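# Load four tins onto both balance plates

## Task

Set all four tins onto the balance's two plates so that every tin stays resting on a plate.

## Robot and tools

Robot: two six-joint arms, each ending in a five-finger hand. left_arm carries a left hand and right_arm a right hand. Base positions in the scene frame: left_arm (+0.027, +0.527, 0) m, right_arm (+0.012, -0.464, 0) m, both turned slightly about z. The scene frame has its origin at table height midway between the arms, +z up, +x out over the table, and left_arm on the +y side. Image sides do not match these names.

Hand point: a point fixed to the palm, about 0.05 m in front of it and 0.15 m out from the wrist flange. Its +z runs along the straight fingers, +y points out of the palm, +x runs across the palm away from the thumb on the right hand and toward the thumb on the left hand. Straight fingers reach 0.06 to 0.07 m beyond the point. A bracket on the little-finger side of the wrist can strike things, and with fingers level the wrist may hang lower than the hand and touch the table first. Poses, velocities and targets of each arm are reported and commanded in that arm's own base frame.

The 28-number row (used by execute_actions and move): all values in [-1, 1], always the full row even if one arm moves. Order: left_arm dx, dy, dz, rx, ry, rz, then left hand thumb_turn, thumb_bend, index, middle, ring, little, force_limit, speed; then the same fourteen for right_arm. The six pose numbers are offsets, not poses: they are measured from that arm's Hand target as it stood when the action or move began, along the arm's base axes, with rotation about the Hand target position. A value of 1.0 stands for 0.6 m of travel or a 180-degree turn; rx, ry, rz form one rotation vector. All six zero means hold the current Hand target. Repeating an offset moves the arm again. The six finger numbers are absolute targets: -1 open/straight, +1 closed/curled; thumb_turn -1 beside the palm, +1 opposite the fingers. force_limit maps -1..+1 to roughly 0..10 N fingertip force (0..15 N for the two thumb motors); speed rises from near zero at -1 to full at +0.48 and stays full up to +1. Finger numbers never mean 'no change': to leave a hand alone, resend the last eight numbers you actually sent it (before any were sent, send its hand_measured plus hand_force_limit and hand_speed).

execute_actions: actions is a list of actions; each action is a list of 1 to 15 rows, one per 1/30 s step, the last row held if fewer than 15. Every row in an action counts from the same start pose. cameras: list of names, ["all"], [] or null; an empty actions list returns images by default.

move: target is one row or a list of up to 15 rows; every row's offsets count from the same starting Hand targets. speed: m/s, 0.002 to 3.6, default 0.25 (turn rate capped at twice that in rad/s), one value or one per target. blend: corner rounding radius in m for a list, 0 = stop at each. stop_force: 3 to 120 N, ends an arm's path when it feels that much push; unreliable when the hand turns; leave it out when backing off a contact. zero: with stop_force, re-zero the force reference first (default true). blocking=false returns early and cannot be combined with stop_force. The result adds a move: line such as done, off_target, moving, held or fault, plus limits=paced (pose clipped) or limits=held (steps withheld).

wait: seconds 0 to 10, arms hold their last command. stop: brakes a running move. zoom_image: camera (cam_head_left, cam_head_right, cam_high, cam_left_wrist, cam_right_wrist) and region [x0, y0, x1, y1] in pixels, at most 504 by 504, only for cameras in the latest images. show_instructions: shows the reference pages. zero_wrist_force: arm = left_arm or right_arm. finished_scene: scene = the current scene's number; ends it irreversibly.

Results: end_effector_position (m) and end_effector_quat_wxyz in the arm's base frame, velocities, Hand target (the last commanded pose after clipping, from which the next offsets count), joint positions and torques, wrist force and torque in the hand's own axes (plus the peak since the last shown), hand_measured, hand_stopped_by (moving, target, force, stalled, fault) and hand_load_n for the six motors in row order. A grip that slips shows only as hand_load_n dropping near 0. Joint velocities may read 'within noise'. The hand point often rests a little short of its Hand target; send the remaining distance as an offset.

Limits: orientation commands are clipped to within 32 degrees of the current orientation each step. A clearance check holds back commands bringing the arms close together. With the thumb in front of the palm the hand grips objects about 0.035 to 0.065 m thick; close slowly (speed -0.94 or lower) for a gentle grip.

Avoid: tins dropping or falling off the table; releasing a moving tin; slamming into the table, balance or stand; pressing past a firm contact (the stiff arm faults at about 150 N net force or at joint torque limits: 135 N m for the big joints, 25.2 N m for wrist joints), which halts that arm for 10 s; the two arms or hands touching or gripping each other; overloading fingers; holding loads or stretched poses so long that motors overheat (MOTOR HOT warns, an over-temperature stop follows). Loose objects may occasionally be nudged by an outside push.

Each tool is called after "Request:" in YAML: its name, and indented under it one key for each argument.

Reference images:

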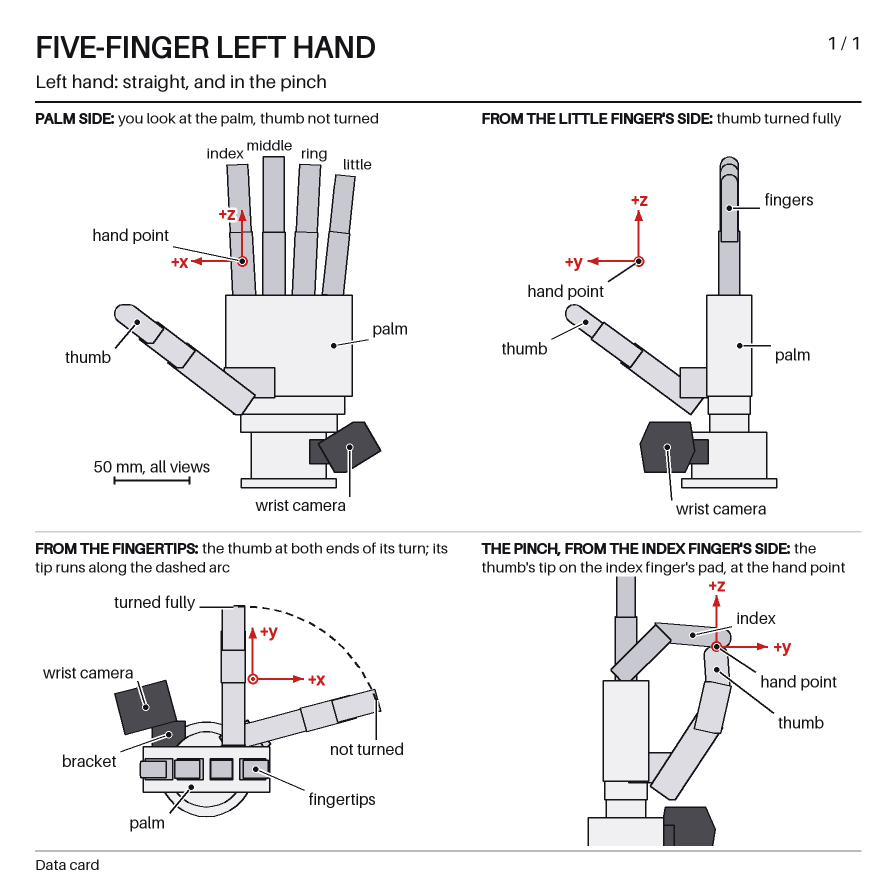

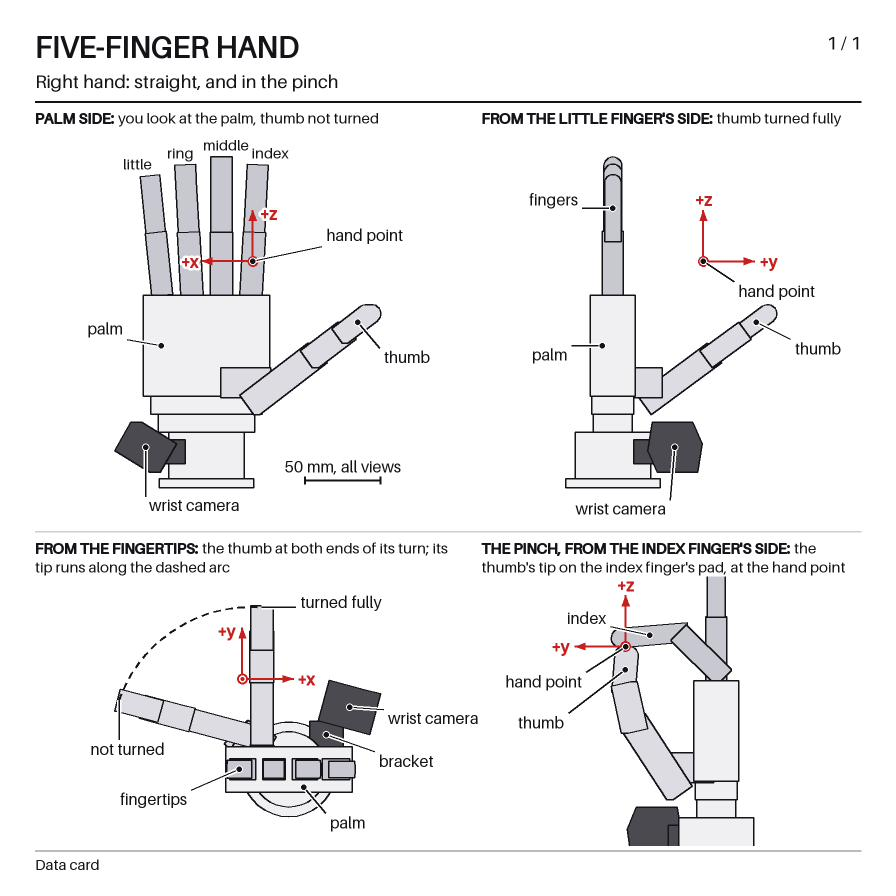

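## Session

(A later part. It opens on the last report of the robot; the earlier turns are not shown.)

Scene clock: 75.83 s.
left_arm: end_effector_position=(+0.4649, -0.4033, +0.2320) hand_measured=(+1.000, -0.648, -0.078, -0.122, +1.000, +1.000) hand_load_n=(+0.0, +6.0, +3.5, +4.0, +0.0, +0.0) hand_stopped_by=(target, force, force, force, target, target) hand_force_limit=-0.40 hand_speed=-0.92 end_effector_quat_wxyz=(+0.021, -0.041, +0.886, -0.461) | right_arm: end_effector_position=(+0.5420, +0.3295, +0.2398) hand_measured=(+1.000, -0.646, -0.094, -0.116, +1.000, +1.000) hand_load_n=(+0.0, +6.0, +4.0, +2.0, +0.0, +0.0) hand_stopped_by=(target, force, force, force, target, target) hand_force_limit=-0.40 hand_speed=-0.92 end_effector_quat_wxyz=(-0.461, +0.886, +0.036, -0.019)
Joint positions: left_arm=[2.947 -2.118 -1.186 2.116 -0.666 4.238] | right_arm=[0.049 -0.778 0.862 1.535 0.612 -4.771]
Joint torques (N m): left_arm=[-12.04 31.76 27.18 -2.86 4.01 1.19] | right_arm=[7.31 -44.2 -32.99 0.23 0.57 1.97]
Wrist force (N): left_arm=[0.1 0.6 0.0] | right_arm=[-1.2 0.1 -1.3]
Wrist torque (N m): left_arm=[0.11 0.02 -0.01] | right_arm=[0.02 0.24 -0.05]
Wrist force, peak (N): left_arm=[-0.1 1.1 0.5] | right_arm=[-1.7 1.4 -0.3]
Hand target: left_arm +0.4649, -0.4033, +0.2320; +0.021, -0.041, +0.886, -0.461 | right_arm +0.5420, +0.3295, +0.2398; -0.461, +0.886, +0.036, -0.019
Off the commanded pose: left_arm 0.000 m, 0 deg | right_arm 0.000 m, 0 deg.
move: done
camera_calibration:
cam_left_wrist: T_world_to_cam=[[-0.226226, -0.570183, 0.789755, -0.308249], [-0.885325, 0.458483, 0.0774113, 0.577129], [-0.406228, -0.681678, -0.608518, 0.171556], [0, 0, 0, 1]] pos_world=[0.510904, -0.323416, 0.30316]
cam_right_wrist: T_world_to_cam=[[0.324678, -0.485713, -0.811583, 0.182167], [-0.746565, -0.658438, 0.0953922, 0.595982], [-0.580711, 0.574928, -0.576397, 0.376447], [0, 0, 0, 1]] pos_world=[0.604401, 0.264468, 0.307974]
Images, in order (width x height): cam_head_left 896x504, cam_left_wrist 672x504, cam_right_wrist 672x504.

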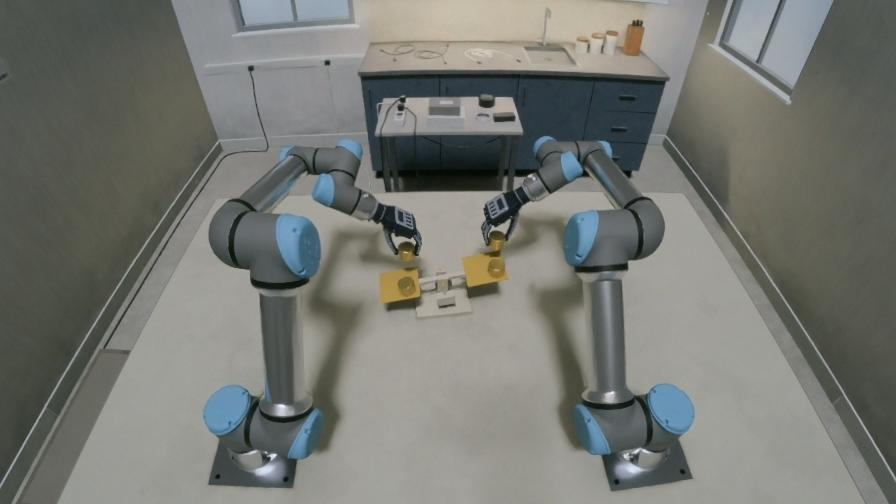

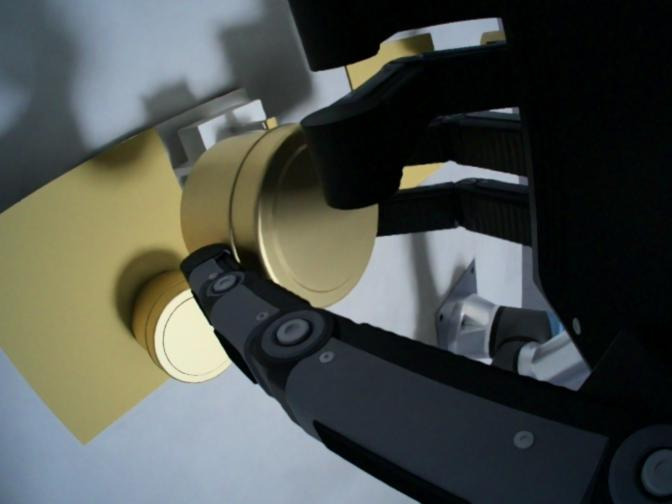

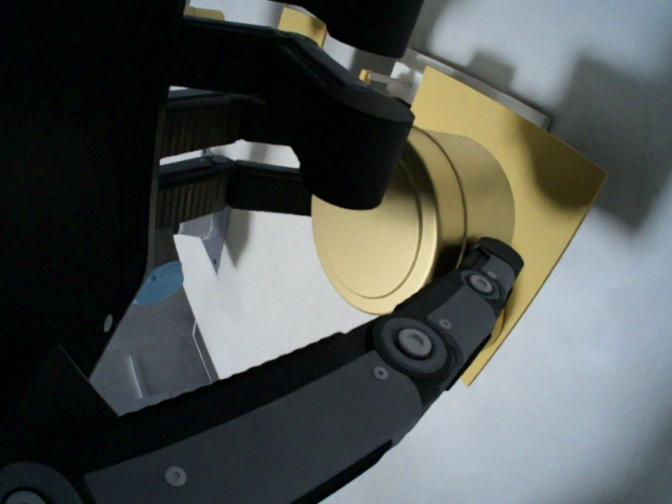

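Request:
move:
  target:
    - [0,0,-0.1067,0,0,0,1,0.2,0.2,0.2,1,1,-0.4,-0.92,0,0,-0.083,0,0,0,1,0.2,0.2,0.2,1,1,-0.4,-0.92]
  speed: 0.1
  cameras: ["cam_head_left","cam_left_wrist","cam_right_wrist"]

Request:
zoom_image:
  camera: "cam_head_left"
  region: [360, 220, 540, 350]

Request:
move:
  target:
    - [0,0,-0.0033,0,0,0,1,0.2,0.2,0.2,1,1,-0.4,-0.92,0,0,-0.04,0,0,0,1,0.2,0.2,0.2,1,1,-0.4,-0.92]
  speed: 0.025
  cameras: ["cam_head_left","cam_left_wrist","cam_right_wrist"]

Request:
zoom_image:
  camera: "cam_head_left"
  region: [360, 220, 540, 350]

Scene clock: 77.60 s.
left_arm: end_effector_position=(+0.4649, -0.4033, +0.1681) hand_measured=(+1.000, -0.648, -0.078, -0.122, +1.000, +1.000) hand_load_n=(+0.0, +6.0, +3.5, +4.0, +0.0, +0.0) hand_stopped_by=(target, force, force, force, target, target) hand_force_limit=-0.40 hand_speed=-0.92 end_effector_quat_wxyz=(+0.021, -0.041, +0.886, -0.461) end_effector_velocity=(+0.000, +0.000, +0.000) end_effector_angular_velocity=(-0.001, -0.003, +0.000) | right_arm: end_effector_position=(+0.5420, +0.3295, +0.1901) hand_measured=(+1.000, -0.646, -0.094, -0.116, +1.000, +1.000) hand_load_n=(+0.0, +6.0, +3.5, +2.0, +0.0, +0.0) hand_stopped_by=(target, force, force, force, target, target) hand_force_limit=-0.40 hand_speed=-0.92 end_effector_quat_wxyz=(-0.461, +0.886, +0.037, -0.019)
Joint positions: left_arm=[2.947 -2.155 -1.294 2.261 -0.666 4.238] | right_arm=[0.049 -0.757 0.953 1.423 0.612 -4.771]
Joint velocities: left_arm=[0 0.001 -0.002 0.005 0 -0.001] | right_arm=[within noise]
Joint torques (N m): left_arm=[-2.37 31.76 6.18 -0.28 -0.65 -1.46] | right_arm=[-3.17 -45.11 -5.72 0.24 -2.73 1.96]
Wrist force (N): left_arm=[-0.2 0.6 0.1] | right_arm=[-1.0 0.4 -0.9]
Wrist torque (N m): left_arm=[0.09 0.05 0.15] | right_arm=[0.03 0.20 -0.02]
Wrist force, peak (N): left_arm=[0.1 1.1 0.2] | right_arm=[-1.4 0.8 -0.8]
Hand target: left_arm +0.4649, -0.4033, +0.1680; +0.021, -0.041, +0.886, -0.461 | right_arm +0.5420, +0.3295, +0.1900; -0.461, +0.886, +0.036, -0.019
Off the commanded pose: left_arm 0.000 m, 0 deg | right_arm 0.000 m, 0 deg.
move: done
camera_calibration:
cam_left_wrist: T_world_to_cam=[[-0.226337, -0.570257, 0.78967, -0.257765], [-0.885206, 0.458694, 0.0775242, 0.58219], [-0.406426, -0.681474, -0.608615, 0.132835], [0, 0, 0, 1]] pos_world=[0.511004, -0.323516, 0.23926]
cam_right_wrist: T_world_to_cam=[[0.324678, -0.485713, -0.811583, 0.141831], [-0.746565, -0.658438, 0.0953922, 0.600723], [-0.580711, 0.574928, -0.576397, 0.3478], [0, 0, 0, 1]] pos_world=[0.604401, 0.264468, 0.258274]
Images, in order (width x height): cam_head_left 896x504, cam_left_wrist 672x504, cam_right_wrist 672x504.

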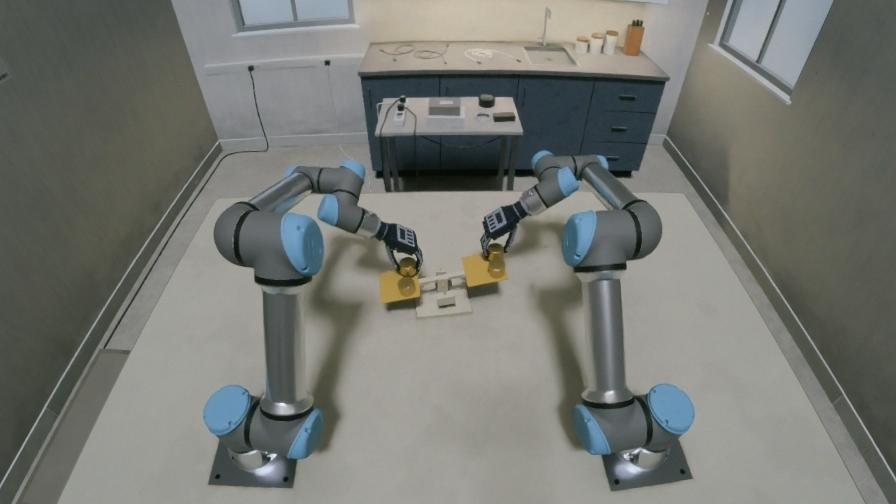

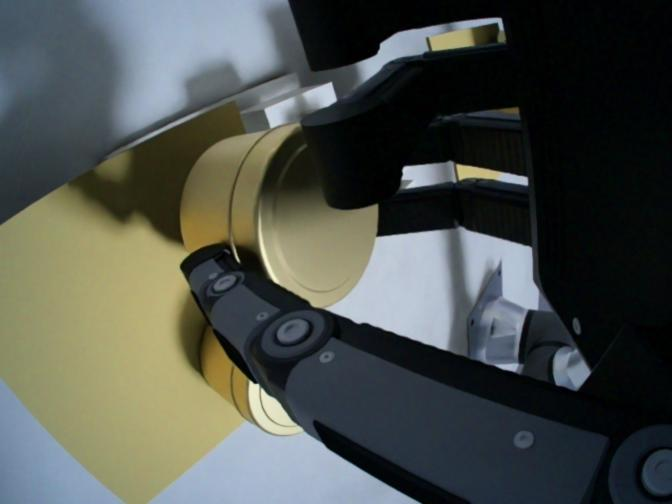

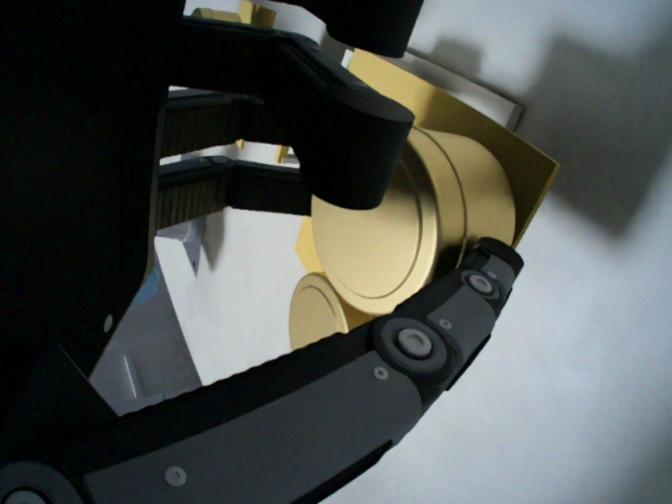

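Scaled by 2.800 from the camera's 896x504 image, which has a finer 1280x720 frame.

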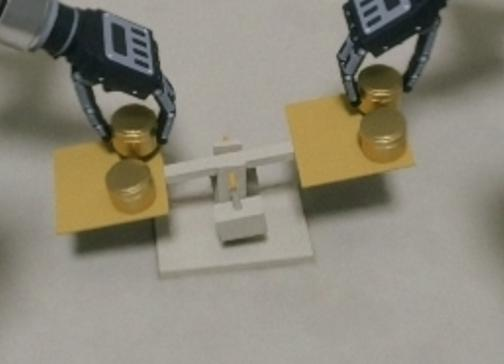

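Scene clock: 78.97 s.
left_arm: end_effector_position=(+0.4649, -0.4033, +0.1660) hand_measured=(+1.000, -0.648, -0.078, -0.122, +1.000, +1.000) hand_load_n=(+0.0, +6.0, +3.5, +4.0, +0.0, +0.0) hand_stopped_by=(target, force, force, force, target, target) hand_force_limit=-0.40 hand_speed=-0.92 end_effector_quat_wxyz=(+0.021, -0.041, +0.886, -0.461) | right_arm: end_effector_position=(+0.5420, +0.3295, +0.1662) hand_measured=(+1.000, -0.646, -0.094, -0.116, +1.000, +1.000) hand_load_n=(+0.0, +6.0, +4.0, +2.0, +0.0, +0.0) hand_stopped_by=(target, force, force, force, target, target) hand_force_limit=-0.40 hand_speed=-0.92 end_effector_quat_wxyz=(-0.461, +0.886, +0.037, -0.019)
Joint positions: left_arm=[2.947 -2.157 -1.297 2.266 -0.666 4.238] | right_arm=[0.049 -0.742 0.988 1.373 0.612 -4.771]
Joint torques (N m): left_arm=[1.43 31.48 7.19 -0.43 0 -1.47] | right_arm=[-5.8 -44.61 -6.36 0.4 -1.38 0.84]
Wrist force (N): left_arm=[0.1 0.5 0.1] | right_arm=[-1.1 0.2 -1.0]
Wrist torque (N m): left_arm=[0.08 0.02 0.18] | right_arm=[0.02 0.21 -0.02]
Wrist force, peak (N): left_arm=[0.1 1.0 0.1] | right_arm=[-1.2 0.4 -1.3]
Hand target: left_arm +0.4649, -0.4033, +0.1660; +0.021, -0.041, +0.886, -0.461 | right_arm +0.5420, +0.3295, +0.1660; -0.461, +0.886, +0.036, -0.019
Off the commanded pose: left_arm 0.000 m, 0 deg | right_arm 0.000 m, 0 deg.
move: done
camera_calibration:
cam_left_wrist: T_world_to_cam=[[-0.226357, -0.570247, 0.789671, -0.256094], [-0.885201, 0.458707, 0.0775071, 0.582358], [-0.406426, -0.681474, -0.608615, 0.131557], [0, 0, 0, 1]] pos_world=[0.511004, -0.323516, 0.23716]
cam_right_wrist: T_world_to_cam=[[0.324738, -0.485659, -0.811591, 0.122386], [-0.746538, -0.658478, 0.0953273, 0.603012], [-0.580712, 0.574928, -0.576396, 0.334025], [0, 0, 0, 1]] pos_world=[0.604401, 0.264468, 0.234374]
Images, in order (width x height): cam_head_left 896x504, cam_left_wrist 672x504, cam_right_wrist 672x504.

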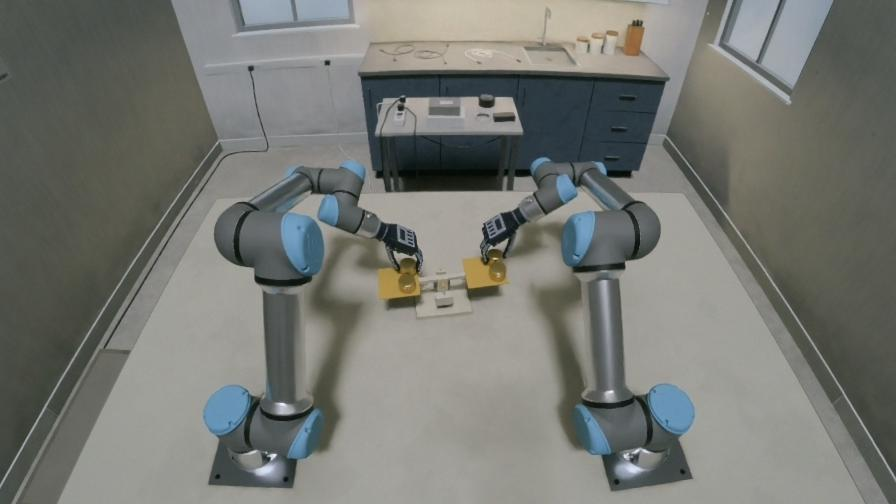

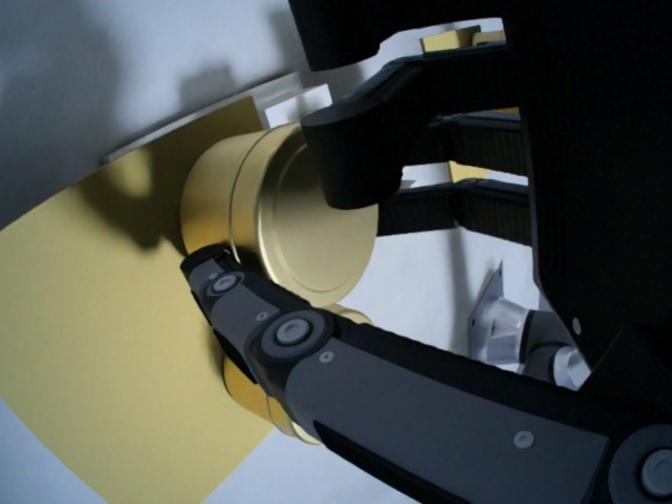

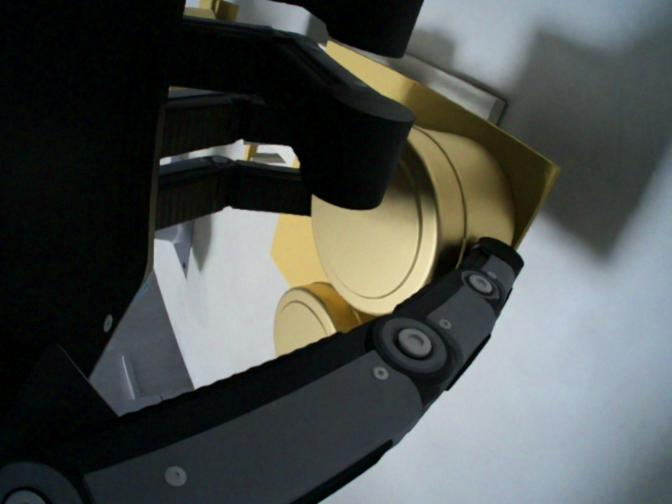

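Scaled by 2.800 from the camera's 896x504 image, which has a finer 1280x720 frame.

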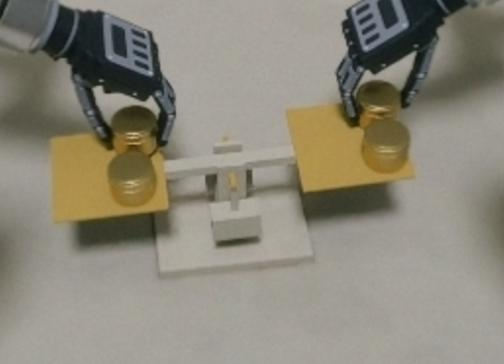

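Request:
move:
  target:
    - [0,0,-0.014,0,0,0,1,0.2,0.2,0.2,1,1,-0.4,-0.92,0,0,-0.014,0,0,0,1,0.2,0.2,0.2,1,1,-0.4,-0.92]
  speed: 0.01
  stop_force: 3

Request:
move:
  target:
    - [0,0,-0.001,0,0,0,1,0.2,0.2,0.2,1,1,-0.4,-0.92,0,0,-0.001,0,0,0,1,0.2,0.2,0.2,1,1,-0.4,-0.92]
  speed: 0.01
  cameras: ["cam_head_left"]

Request:
zoom_image:
  camera: "cam_head_left"
  region: [360, 220, 540, 350]

Scene clock: 81.10 s.
left_arm: end_effector_position=(+0.4649, -0.4033, +0.1597) hand_measured=(+1.000, -0.648, -0.078, -0.122, +1.000, +1.000) hand_load_n=(+0.0, +5.5, +3.0, +4.0, +0.0, +0.0) hand_stopped_by=(target, force, force, force, target, target) hand_force_limit=-0.40 hand_speed=-0.92 end_effector_quat_wxyz=(+0.021, -0.041, +0.886, -0.461) | right_arm: end_effector_position=(+0.5420, +0.3295, +0.1597) hand_measured=(+1.000, -0.646, -0.094, -0.116, +1.000, +1.000) hand_load_n=(+0.0, +6.0, +4.0, +2.0, +0.0, +0.0) hand_stopped_by=(target, force, force, force, target, target) hand_force_limit=-0.40 hand_speed=-0.92 end_effector_quat_wxyz=(-0.461, +0.886, +0.036, -0.019)
Joint positions: left_arm=[2.947 -2.162 -1.306 2.28 -0.666 4.238] | right_arm=[0.049 -0.737 0.997 1.36 0.612 -4.771]
Joint torques (N m): left_arm=[4.67 44.68 25.34 -2.88 0.53 -0.4] | right_arm=[-3.86 -59.79 -32.54 4.71 -1.31 1.17]
Wrist force (N): left_arm=[-0.2 0.5 -0.1] | right_arm=[-1.1 0.0 -1.0]
Wrist torque (N m): left_arm=[0.09 0.05 0.16] | right_arm=[0.01 0.20 -0.02]
Wrist force, peak (N): left_arm=[0.3 -5.2 -2.9] | right_arm=[-1.4 -2.8 -3.2]
Hand target: left_arm +0.4649, -0.4033, +0.1597; +0.021, -0.041, +0.886, -0.461 (not the last commanded pose) | right_arm +0.5420, +0.3295, +0.1597; -0.461, +0.886, +0.036, -0.019 (not the last commanded pose)
Off the commanded pose: left_arm 0.002 m, 0 deg | right_arm 0.002 m, 0 deg.
move: contact (left_arm, right_arm)

Scene clock: 81.80 s.
left_arm: end_effector_position=(+0.4649, -0.4033, +0.1592) hand_measured=(+1.000, -0.648, -0.078, -0.122, +1.000, +1.000) hand_load_n=(-0.5, +4.5, +3.5, +4.5, +0.0, +0.0) hand_stopped_by=(target, force, force, force, target, target) hand_force_limit=-0.40 hand_speed=-0.92 end_effector_quat_wxyz=(+0.021, -0.041, +0.886, -0.461) | right_arm: end_effector_position=(+0.5420, +0.3295, +0.1591) hand_measured=(+1.000, -0.646, -0.094, -0.116, +1.000, +1.000) hand_load_n=(-0.5, +5.5, +4.0, +2.5, +0.0, +0.0) hand_stopped_by=(target, force, force, force, target, target) hand_force_limit=-0.40 hand_speed=-0.92 end_effector_quat_wxyz=(-0.461, +0.886, +0.037, -0.019)
Joint positions: left_arm=[2.947 -2.162 -1.307 2.281 -0.666 4.238] | right_arm=[0.049 -0.737 0.998 1.359 0.612 -4.771]
Joint torques (N m): left_arm=[4.06 28.5 5.93 -0.04 0.48 -0.99] | right_arm=[-3.51 -43.31 -4.42 -0.16 -1.24 0.85]
Wrist force (N): left_arm=[-0.1 -5.5 -2.9] | right_arm=[-0.6 -3.1 -3.2]
Wrist torque (N m): left_arm=[-0.13 0.01 0.27] | right_arm=[-0.12 0.27 -0.09]
Wrist force, peak (N): left_arm=[-0.1 -6.0 -3.3] | right_arm=[-1.1 -3.3 -3.4]
Hand target: left_arm +0.4649, -0.4033, +0.1591; +0.021, -0.041, +0.886, -0.461 | right_arm +0.5420, +0.3295, +0.1591; -0.461, +0.886, +0.036, -0.019
Off the commanded pose: left_arm 0.000 m, 0 deg | right_arm 0.000 m, 0 deg.
move: done
Images, in order (width x height): cam_head_left 896x504.

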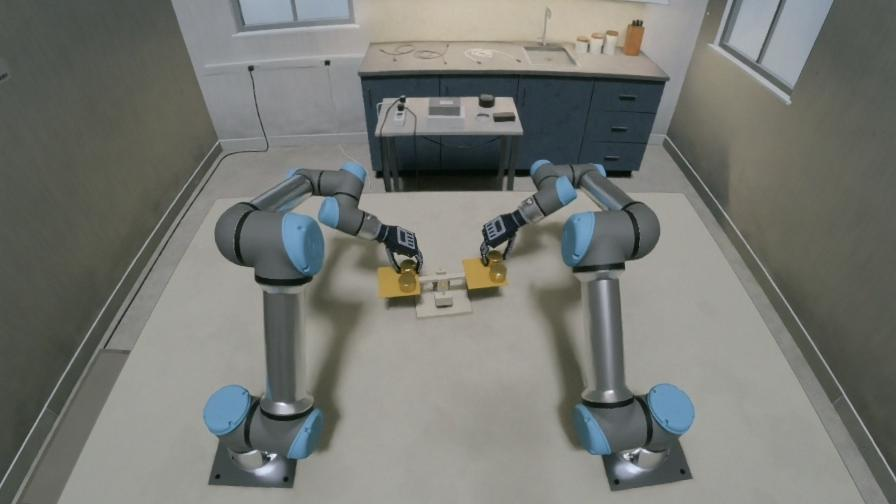

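Scaled by 2.800 from the camera's 896x504 image, which has a finer 1280x720 frame.

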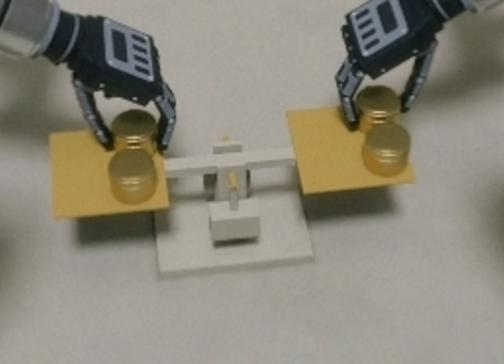

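Request:
move:
  target:
    - [0,0,0.0003,0,0,0,1,0.2,0.2,0.2,1,1,-0.4,-0.92,0,0,0.0003,0,0,0,1,0.2,0.2,0.2,1,1,-0.4,-0.92]
    - [0,0,0.0003,0,0,0,1,-0.73,-0.2,-0.24,1,1,-0.4,-0.8,0,0,0.0003,0,0,0,1,-0.73,-0.2,-0.24,1,1,-0.4,-0.8]
  speed: 0.01
  cameras: ["cam_head_left","cam_left_wrist","cam_right_wrist"]

Request:
zoom_image:
  camera: "cam_head_left"
  region: [360, 220, 540, 350]

Scene clock: 83.67 s.
left_arm: end_effector_position=(+0.4649, -0.4033, +0.1593) hand_measured=(+1.000, -0.730, -0.200, -0.240, +1.000, +1.000) hand_load_n=(+0.0, +0.0, +0.0, +0.0, +0.0, +0.0) hand_stopped_by=(target, target, target, target, target, target) hand_force_limit=-0.40 hand_speed=-0.80 end_effector_quat_wxyz=(+0.021, -0.041, +0.886, -0.461) | right_arm: end_effector_position=(+0.5420, +0.3295, +0.1593) hand_measured=(+1.000, -0.730, -0.200, -0.240, +1.000, +1.000) hand_load_n=(+0.0, +0.0, +0.0, +0.0, +0.5, +0.0) hand_stopped_by=(target, target, target, target, target, target) hand_force_limit=-0.40 hand_speed=-0.80 end_effector_quat_wxyz=(-0.461, +0.886, +0.036, -0.019)
Joint positions: left_arm=[2.947 -2.162 -1.307 2.281 -0.666 4.238] | right_arm=[0.049 -0.737 0.998 1.359 0.612 -4.771]
Joint torques (N m): left_arm=[3.96 45.11 26.01 -2.54 0.53 -1.32] | right_arm=[-0.57 -58.47 -31.7 4.08 -1.37 1.07]
Wrist force (N): left_arm=[-0.2 0.1 0.1] | right_arm=[-1.3 -0.2 -0.9]
Wrist torque (N m): left_arm=[0.05 0.06 0.16] | right_arm=[-0.02 0.25 -0.06]
Wrist force, peak (N): left_arm=[0.4 -6.3 -2.9] | right_arm=[-0.7 -3.5 -3.6]
Hand target: left_arm +0.4649, -0.4033, +0.1593; +0.021, -0.041, +0.886, -0.461 | right_arm +0.5420, +0.3295, +0.1592; -0.461, +0.886, +0.036, -0.019
Off the commanded pose: left_arm 0.000 m, 0 deg | right_arm 0.000 m, 0 deg.
move: done
camera_calibration:
cam_left_wrist: T_world_to_cam=[[-0.226255, -0.57023, 0.789713, -0.250859], [-0.885216, 0.458667, 0.077574, 0.582857], [-0.40645, -0.681515, -0.608552, 0.127464], [0, 0, 0, 1]] pos_world=[0.511004, -0.323516, 0.230461]
cam_right_wrist: T_world_to_cam=[[0.324631, -0.485667, -0.81163, 0.11678], [-0.746559, -0.658444, 0.0953986, 0.603667], [-0.580744, 0.57496, -0.57633, 0.329986], [0, 0, 0, 1]] pos_world=[0.604401, 0.264468, 0.227374]
Images, in order (width x height): cam_head_left 896x504, cam_left_wrist 672x504, cam_right_wrist 672x504.

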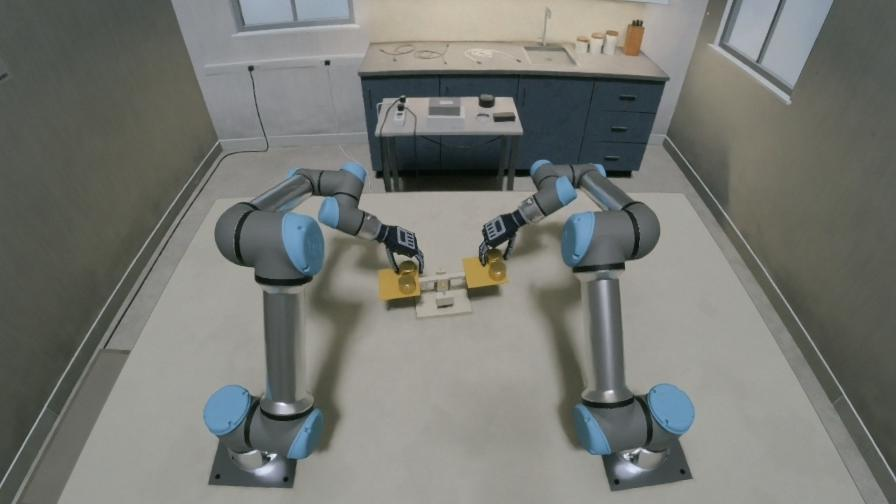

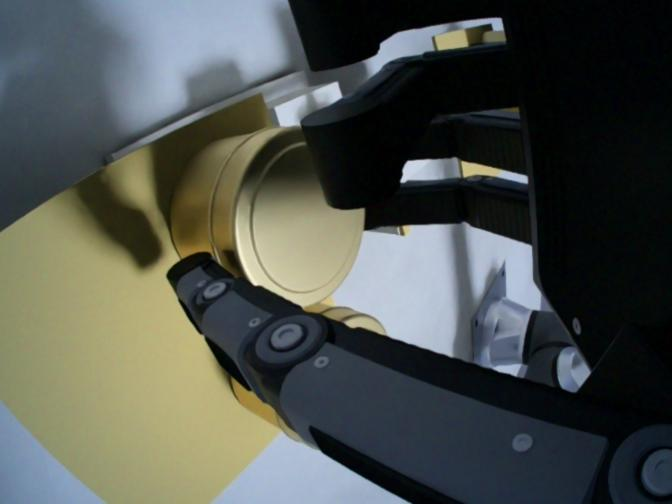

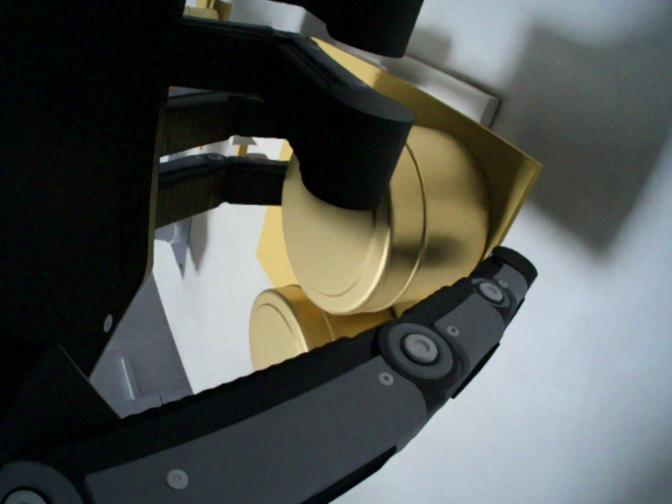

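Scaled by 2.800 from the camera's 896x504 image, which has a finer 1280x720 frame.

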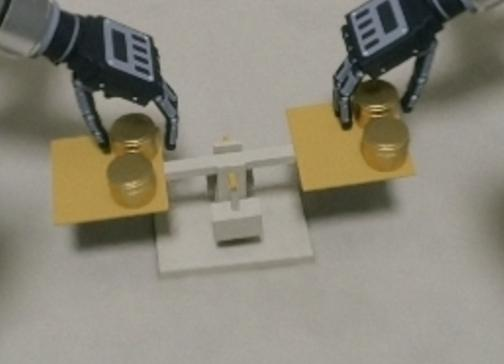

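Request:
move:
  target:
    - [0,0,0.01,0,0,0,1,-0.73,-0.2,-0.24,1,1,-0.4,-0.8,0,0,0.01,0,0,0,1,-0.73,-0.2,-0.24,1,1,-0.4,-0.8]
    - [0,0,0.01,0,0,0,1,-0.9,-0.6,-0.6,1,1,-0.4,-0.6,0,0,0.01,0,0,0,1,-0.9,-0.6,-0.6,1,1,-0.4,-0.6]
  speed: 0.02
  cameras: ["cam_head_left"]

Request:
zoom_image:
  camera: "cam_head_left"
  region: [360, 220, 540, 350]

Request:
move:
  target:
    - [0,0,0.12,0,0,0,1,-0.9,-0.6,-0.6,1,1,-0.4,-0.6,0,0,0.12,0,0,0,1,-0.9,-0.6,-0.6,1,1,-0.4,-0.6]
  speed: 0.12
  cameras: ["cam_head_left","cam_left_wrist","cam_right_wrist","cam_high"]

Request:
zoom_image:
  camera: "cam_head_left"
  region: [360, 220, 540, 350]

Scene clock: 85.37 s.
left_arm: end_effector_position=(+0.4649, -0.4033, +0.1653) hand_measured=(+1.000, -0.900, -0.600, -0.600, +1.000, +1.000) hand_load_n=(+0.0, +0.0, +0.0, -0.5, +0.0, +0.0) hand_stopped_by=(target, target, target, target, target, target) hand_force_limit=-0.40 hand_speed=-0.60 end_effector_quat_wxyz=(+0.021, -0.041, +0.886, -0.461) | right_arm: end_effector_position=(+0.5420, +0.3295, +0.1652) hand_measured=(+1.000, -0.900, -0.600, -0.600, +1.000, +1.000) hand_load_n=(+0.0, +0.0, +0.0, +0.0, +0.0, +0.0) hand_stopped_by=(target, target, target, target, target, target) hand_force_limit=-0.40 hand_speed=-0.60 end_effector_quat_wxyz=(-0.461, +0.886, +0.036, -0.019)
Joint positions: left_arm=[2.947 -2.157 -1.298 2.267 -0.666 4.238] | right_arm=[0.049 -0.741 0.989 1.371 0.612 -4.771]
Joint torques (N m): left_arm=[3.88 44.97 25.95 -2.9 0.65 0.51] | right_arm=[1.57 -60.62 -31.9 4.67 -1.57 0.3]
Wrist force (N): left_arm=[0.1 0.2 -0.1] | right_arm=[-1.0 0.2 -0.8]
Wrist torque (N m): left_arm=[0.07 0.01 0.19] | right_arm=[0.02 0.20 -0.03]
Wrist force, peak (N): left_arm=[0.4 0.3 -0.2] | right_arm=[-1.4 -0.1 -1.3]
Hand target: left_arm +0.4649, -0.4033, +0.1653; +0.021, -0.041, +0.886, -0.461 | right_arm +0.5420, +0.3295, +0.1652; -0.461, +0.886, +0.036, -0.019
Off the commanded pose: left_arm 0.000 m, 0 deg | right_arm 0.000 m, 0 deg.
move: done
Images, in order (width x height): cam_head_left 896x504.

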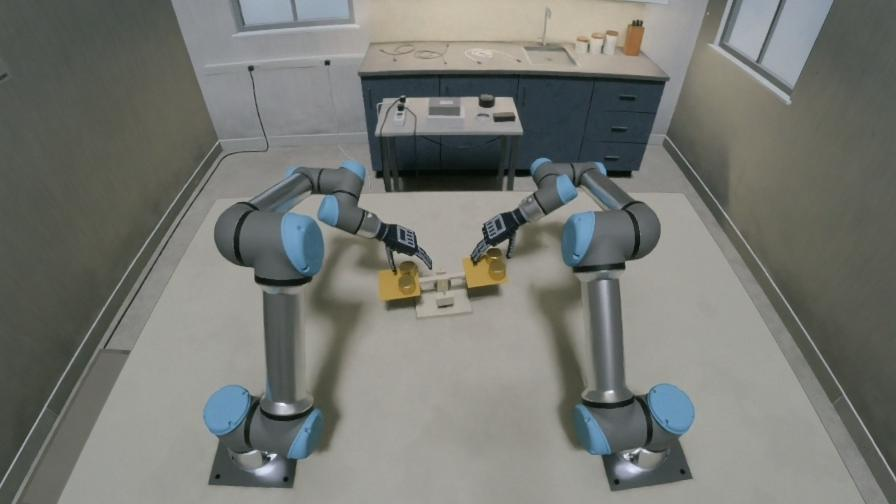

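Scaled by 2.800 from the camera's 896x504 image, which has a finer 1280x720 frame.

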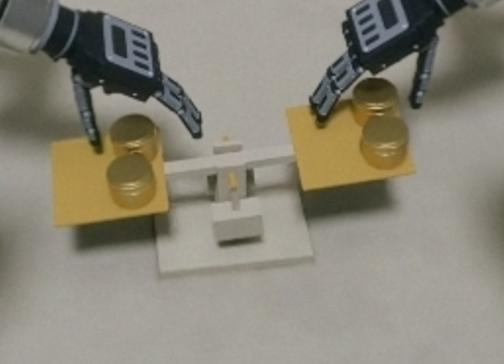

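Scene clock: 86.63 s.
left_arm: end_effector_position=(+0.4649, -0.4033, +0.2372) hand_measured=(+1.000, -0.900, -0.600, -0.600, +1.000, +1.000) hand_load_n=(+0.0, +0.0, +0.0, +0.0, +0.0, +0.0) hand_stopped_by=(target, target, target, target, target, target) hand_force_limit=-0.40 hand_speed=-0.60 end_effector_quat_wxyz=(+0.021, -0.041, +0.886, -0.461) | right_arm: end_effector_position=(+0.5420, +0.3295, +0.2372) hand_measured=(+1.000, -0.900, -0.600, -0.600, +1.000, +1.000) hand_load_n=(+0.0, +0.0, +0.0, +0.0, +0.0, +0.0) hand_stopped_by=(target, target, target, target, target, target) hand_force_limit=-0.40 hand_speed=-0.60 end_effector_quat_wxyz=(-0.461, +0.886, +0.036, -0.019)
Joint positions: left_arm=[2.947 -2.116 -1.176 2.104 -0.666 4.238] | right_arm=[0.049 -0.777 0.867 1.529 0.612 -4.771]
Joint torques (N m): left_arm=[-4.75 42.44 26.53 -2.82 1.42 1.15] | right_arm=[-4.41 -44.21 -32.3 4.53 0.48 -1.65]
Wrist force (N): left_arm=[0.0 0.3 -0.3] | right_arm=[-1.0 0.2 -1.0]
Wrist torque (N m): left_arm=[0.10 0.03 -0.01] | right_arm=[0.04 0.20 0.12]
Wrist force, peak (N): left_arm=[0.2 0.7 0.1] | right_arm=[-1.2 -0.5 -1.5]
Hand target: left_arm +0.4649, -0.4033, +0.2373; +0.021, -0.041, +0.886, -0.461 | right_arm +0.5420, +0.3295, +0.2372; -0.461, +0.886, +0.036, -0.019
Off the commanded pose: left_arm 0.000 m, 0 deg | right_arm 0.000 m, 0 deg.
move: done
camera_calibration:
cam_left_wrist: T_world_to_cam=[[-0.226302, -0.570154, 0.789754, -0.312365], [-0.885216, 0.458681, 0.0774837, 0.576758], [-0.406423, -0.681569, -0.60851, 0.174785], [0, 0, 0, 1]] pos_world=[0.510904, -0.323516, 0.308361]
cam_right_wrist: T_world_to_cam=[[0.324734, -0.485699, -0.811569, 0.179934], [-0.746592, -0.65842, 0.09531, 0.596276], [-0.580645, 0.57496, -0.57643, 0.374853], [0, 0, 0, 1]] pos_world=[0.604401, 0.264468, 0.305274]
Images, in order (width x height): cam_head_left 896x504, cam_high 896x504, cam_left_wrist 672x504, cam_right_wrist 672x504.

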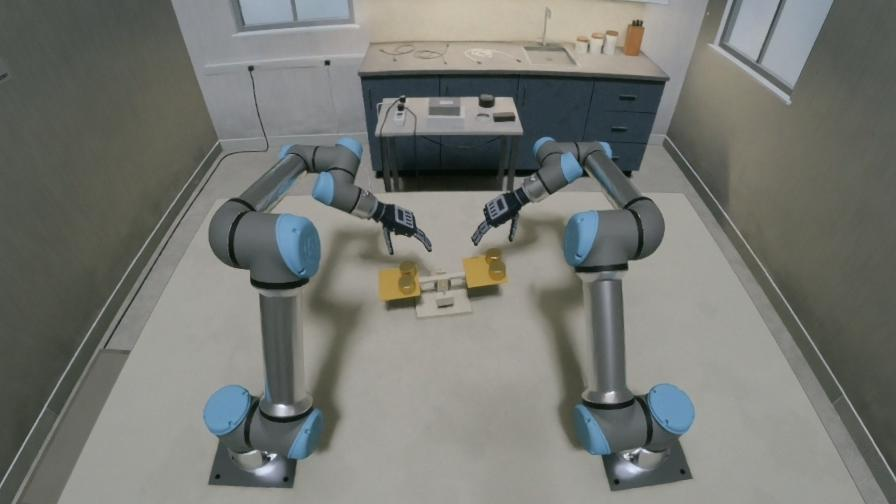

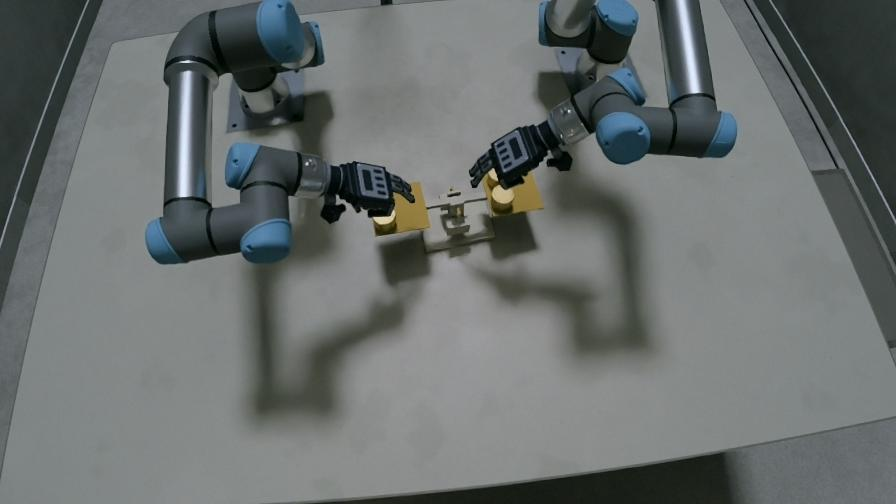

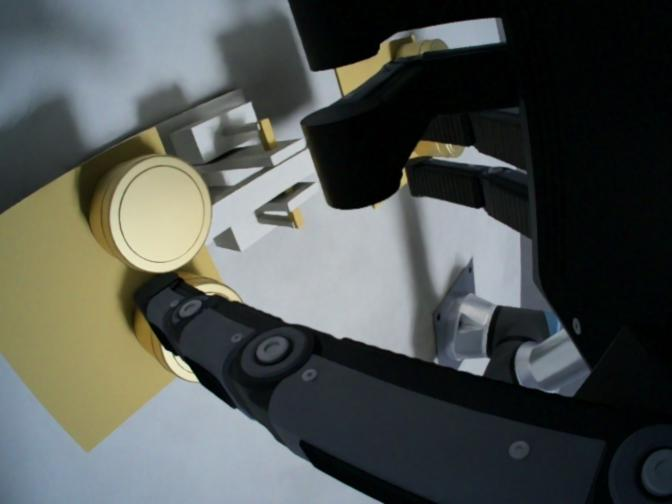

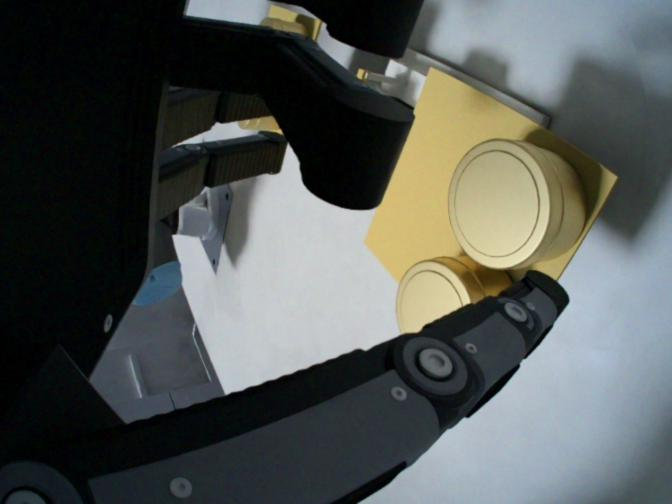

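Scaled by 2.800 from the camera's 896x504 image, which has a finer 1280x720 frame.

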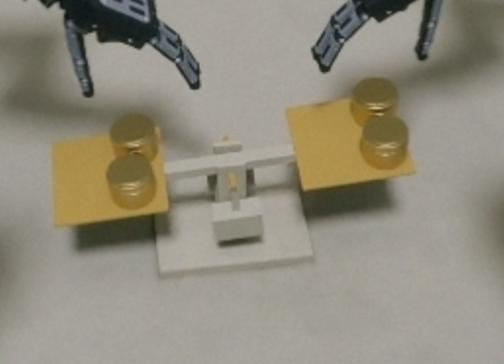

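Request:
wait:
  seconds: 3
  cameras: ["cam_head_left","cam_left_wrist","cam_right_wrist"]

Request:
zoom_image:
  camera: "cam_head_left"
  region: [360, 220, 540, 350]

Request:
zoom_image:
  camera: "cam_left_wrist"
  region: [0, 60, 336, 460]

Scene clock: 90.17 s.
left_arm: end_effector_position=(+0.4649, -0.4033, +0.2373) hand_measured=(+1.000, -0.900, -0.600, -0.600, +1.000, +1.000) hand_load_n=(+0.0, +0.0, +0.0, +0.0, +0.0, +0.0) hand_stopped_by=(target, target, target, target, target, target) hand_force_limit=-0.40 hand_speed=-0.60 end_effector_quat_wxyz=(+0.021, -0.041, +0.886, -0.461) | right_arm: end_effector_position=(+0.5420, +0.3295, +0.2372) hand_measured=(+1.000, -0.900, -0.600, -0.600, +1.000, +1.000) hand_load_n=(+0.0, +0.0, +0.0, +0.0, +0.0, +0.0) hand_stopped_by=(target, target, target, target, target, target) hand_force_limit=-0.40 hand_speed=-0.60 end_effector_quat_wxyz=(-0.461, +0.886, +0.036, -0.019)
Joint positions: left_arm=[2.947 -2.116 -1.175 2.103 -0.666 4.238] | right_arm=[0.049 -0.777 0.867 1.529 0.612 -4.771]
Joint torques (N m): left_arm=[-4.11 31.79 26.32 -2.93 -1.2 1.05] | right_arm=[-1.3 -43.27 -32.53 4.71 0.52 -1.56]
Wrist force (N): left_arm=[0.0 0.2 0.0] | right_arm=[-1.2 0.0 -0.8]
Wrist torque (N m): left_arm=[0.07 0.03 -0.01] | right_arm=[0.00 0.23 0.11]
Wrist force, peak (N): left_arm=[-0.1 0.7 0.2] | right_arm=[-1.4 -0.1 -1.3]
Hand target: left_arm +0.4649, -0.4033, +0.2373; +0.021, -0.041, +0.886, -0.461 | right_arm +0.5420, +0.3295, +0.2372; -0.461, +0.886, +0.036, -0.019
Off the commanded pose: left_arm 0.000 m, 0 deg | right_arm 0.000 m, 0 deg.
wait: 3.00 s; at rest from the start
camera_calibration:
cam_left_wrist: T_world_to_cam=[[-0.226255, -0.57023, 0.789713, -0.312457], [-0.885216, 0.458667, 0.077574, 0.576806], [-0.40645, -0.681515, -0.608552, 0.174931], [0, 0, 0, 1]] pos_world=[0.511004, -0.323516, 0.308461]
cam_right_wrist: T_world_to_cam=[[0.324678, -0.485713, -0.811583, 0.180057], [-0.746565, -0.658438, 0.0953922, 0.59623], [-0.580711, 0.574928, -0.576397, 0.374949], [0, 0, 0, 1]] pos_world=[0.604401, 0.264468, 0.305374]
Images, in order (width x height): cam_head_left 896x504, cam_left_wrist 672x504, cam_right_wrist 672x504.

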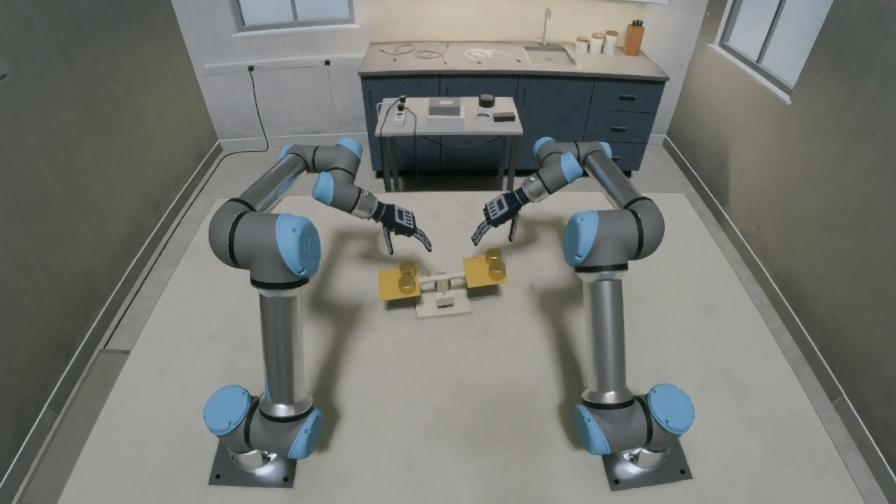

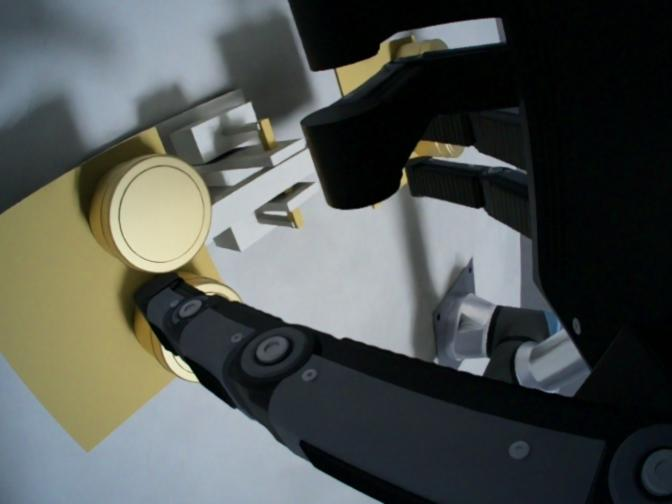

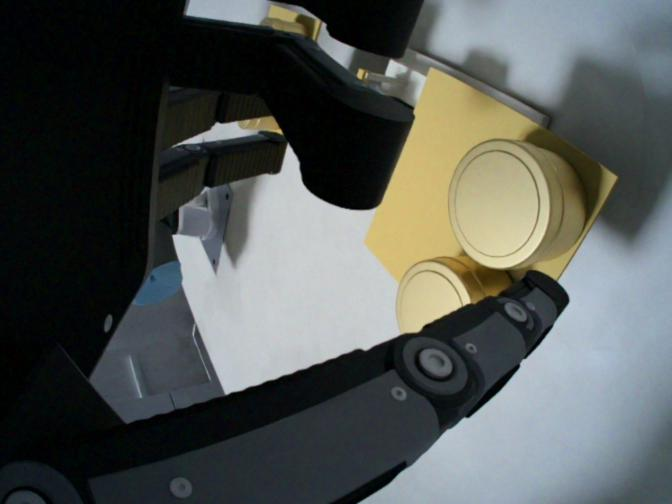

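Scaled by 2.800 from the camera's 896x504 image, which has a finer 1280x720 frame.

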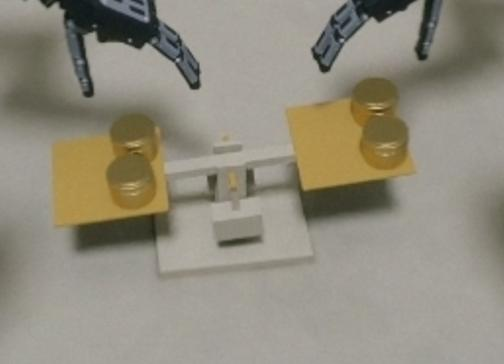

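Scaled by 1.260 from the camera's 672x504 image, which has a finer 960x720 frame.

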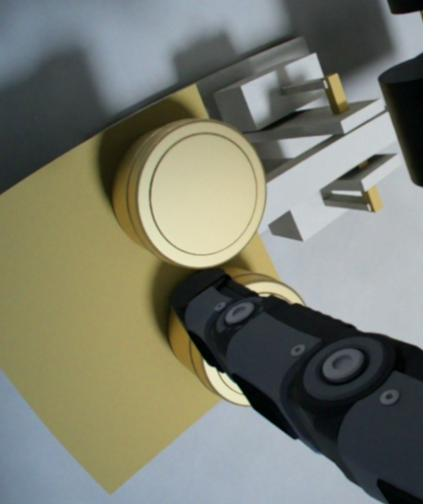

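Request:
finished_scene:
  scene: 2

The scene is finished: the task was done.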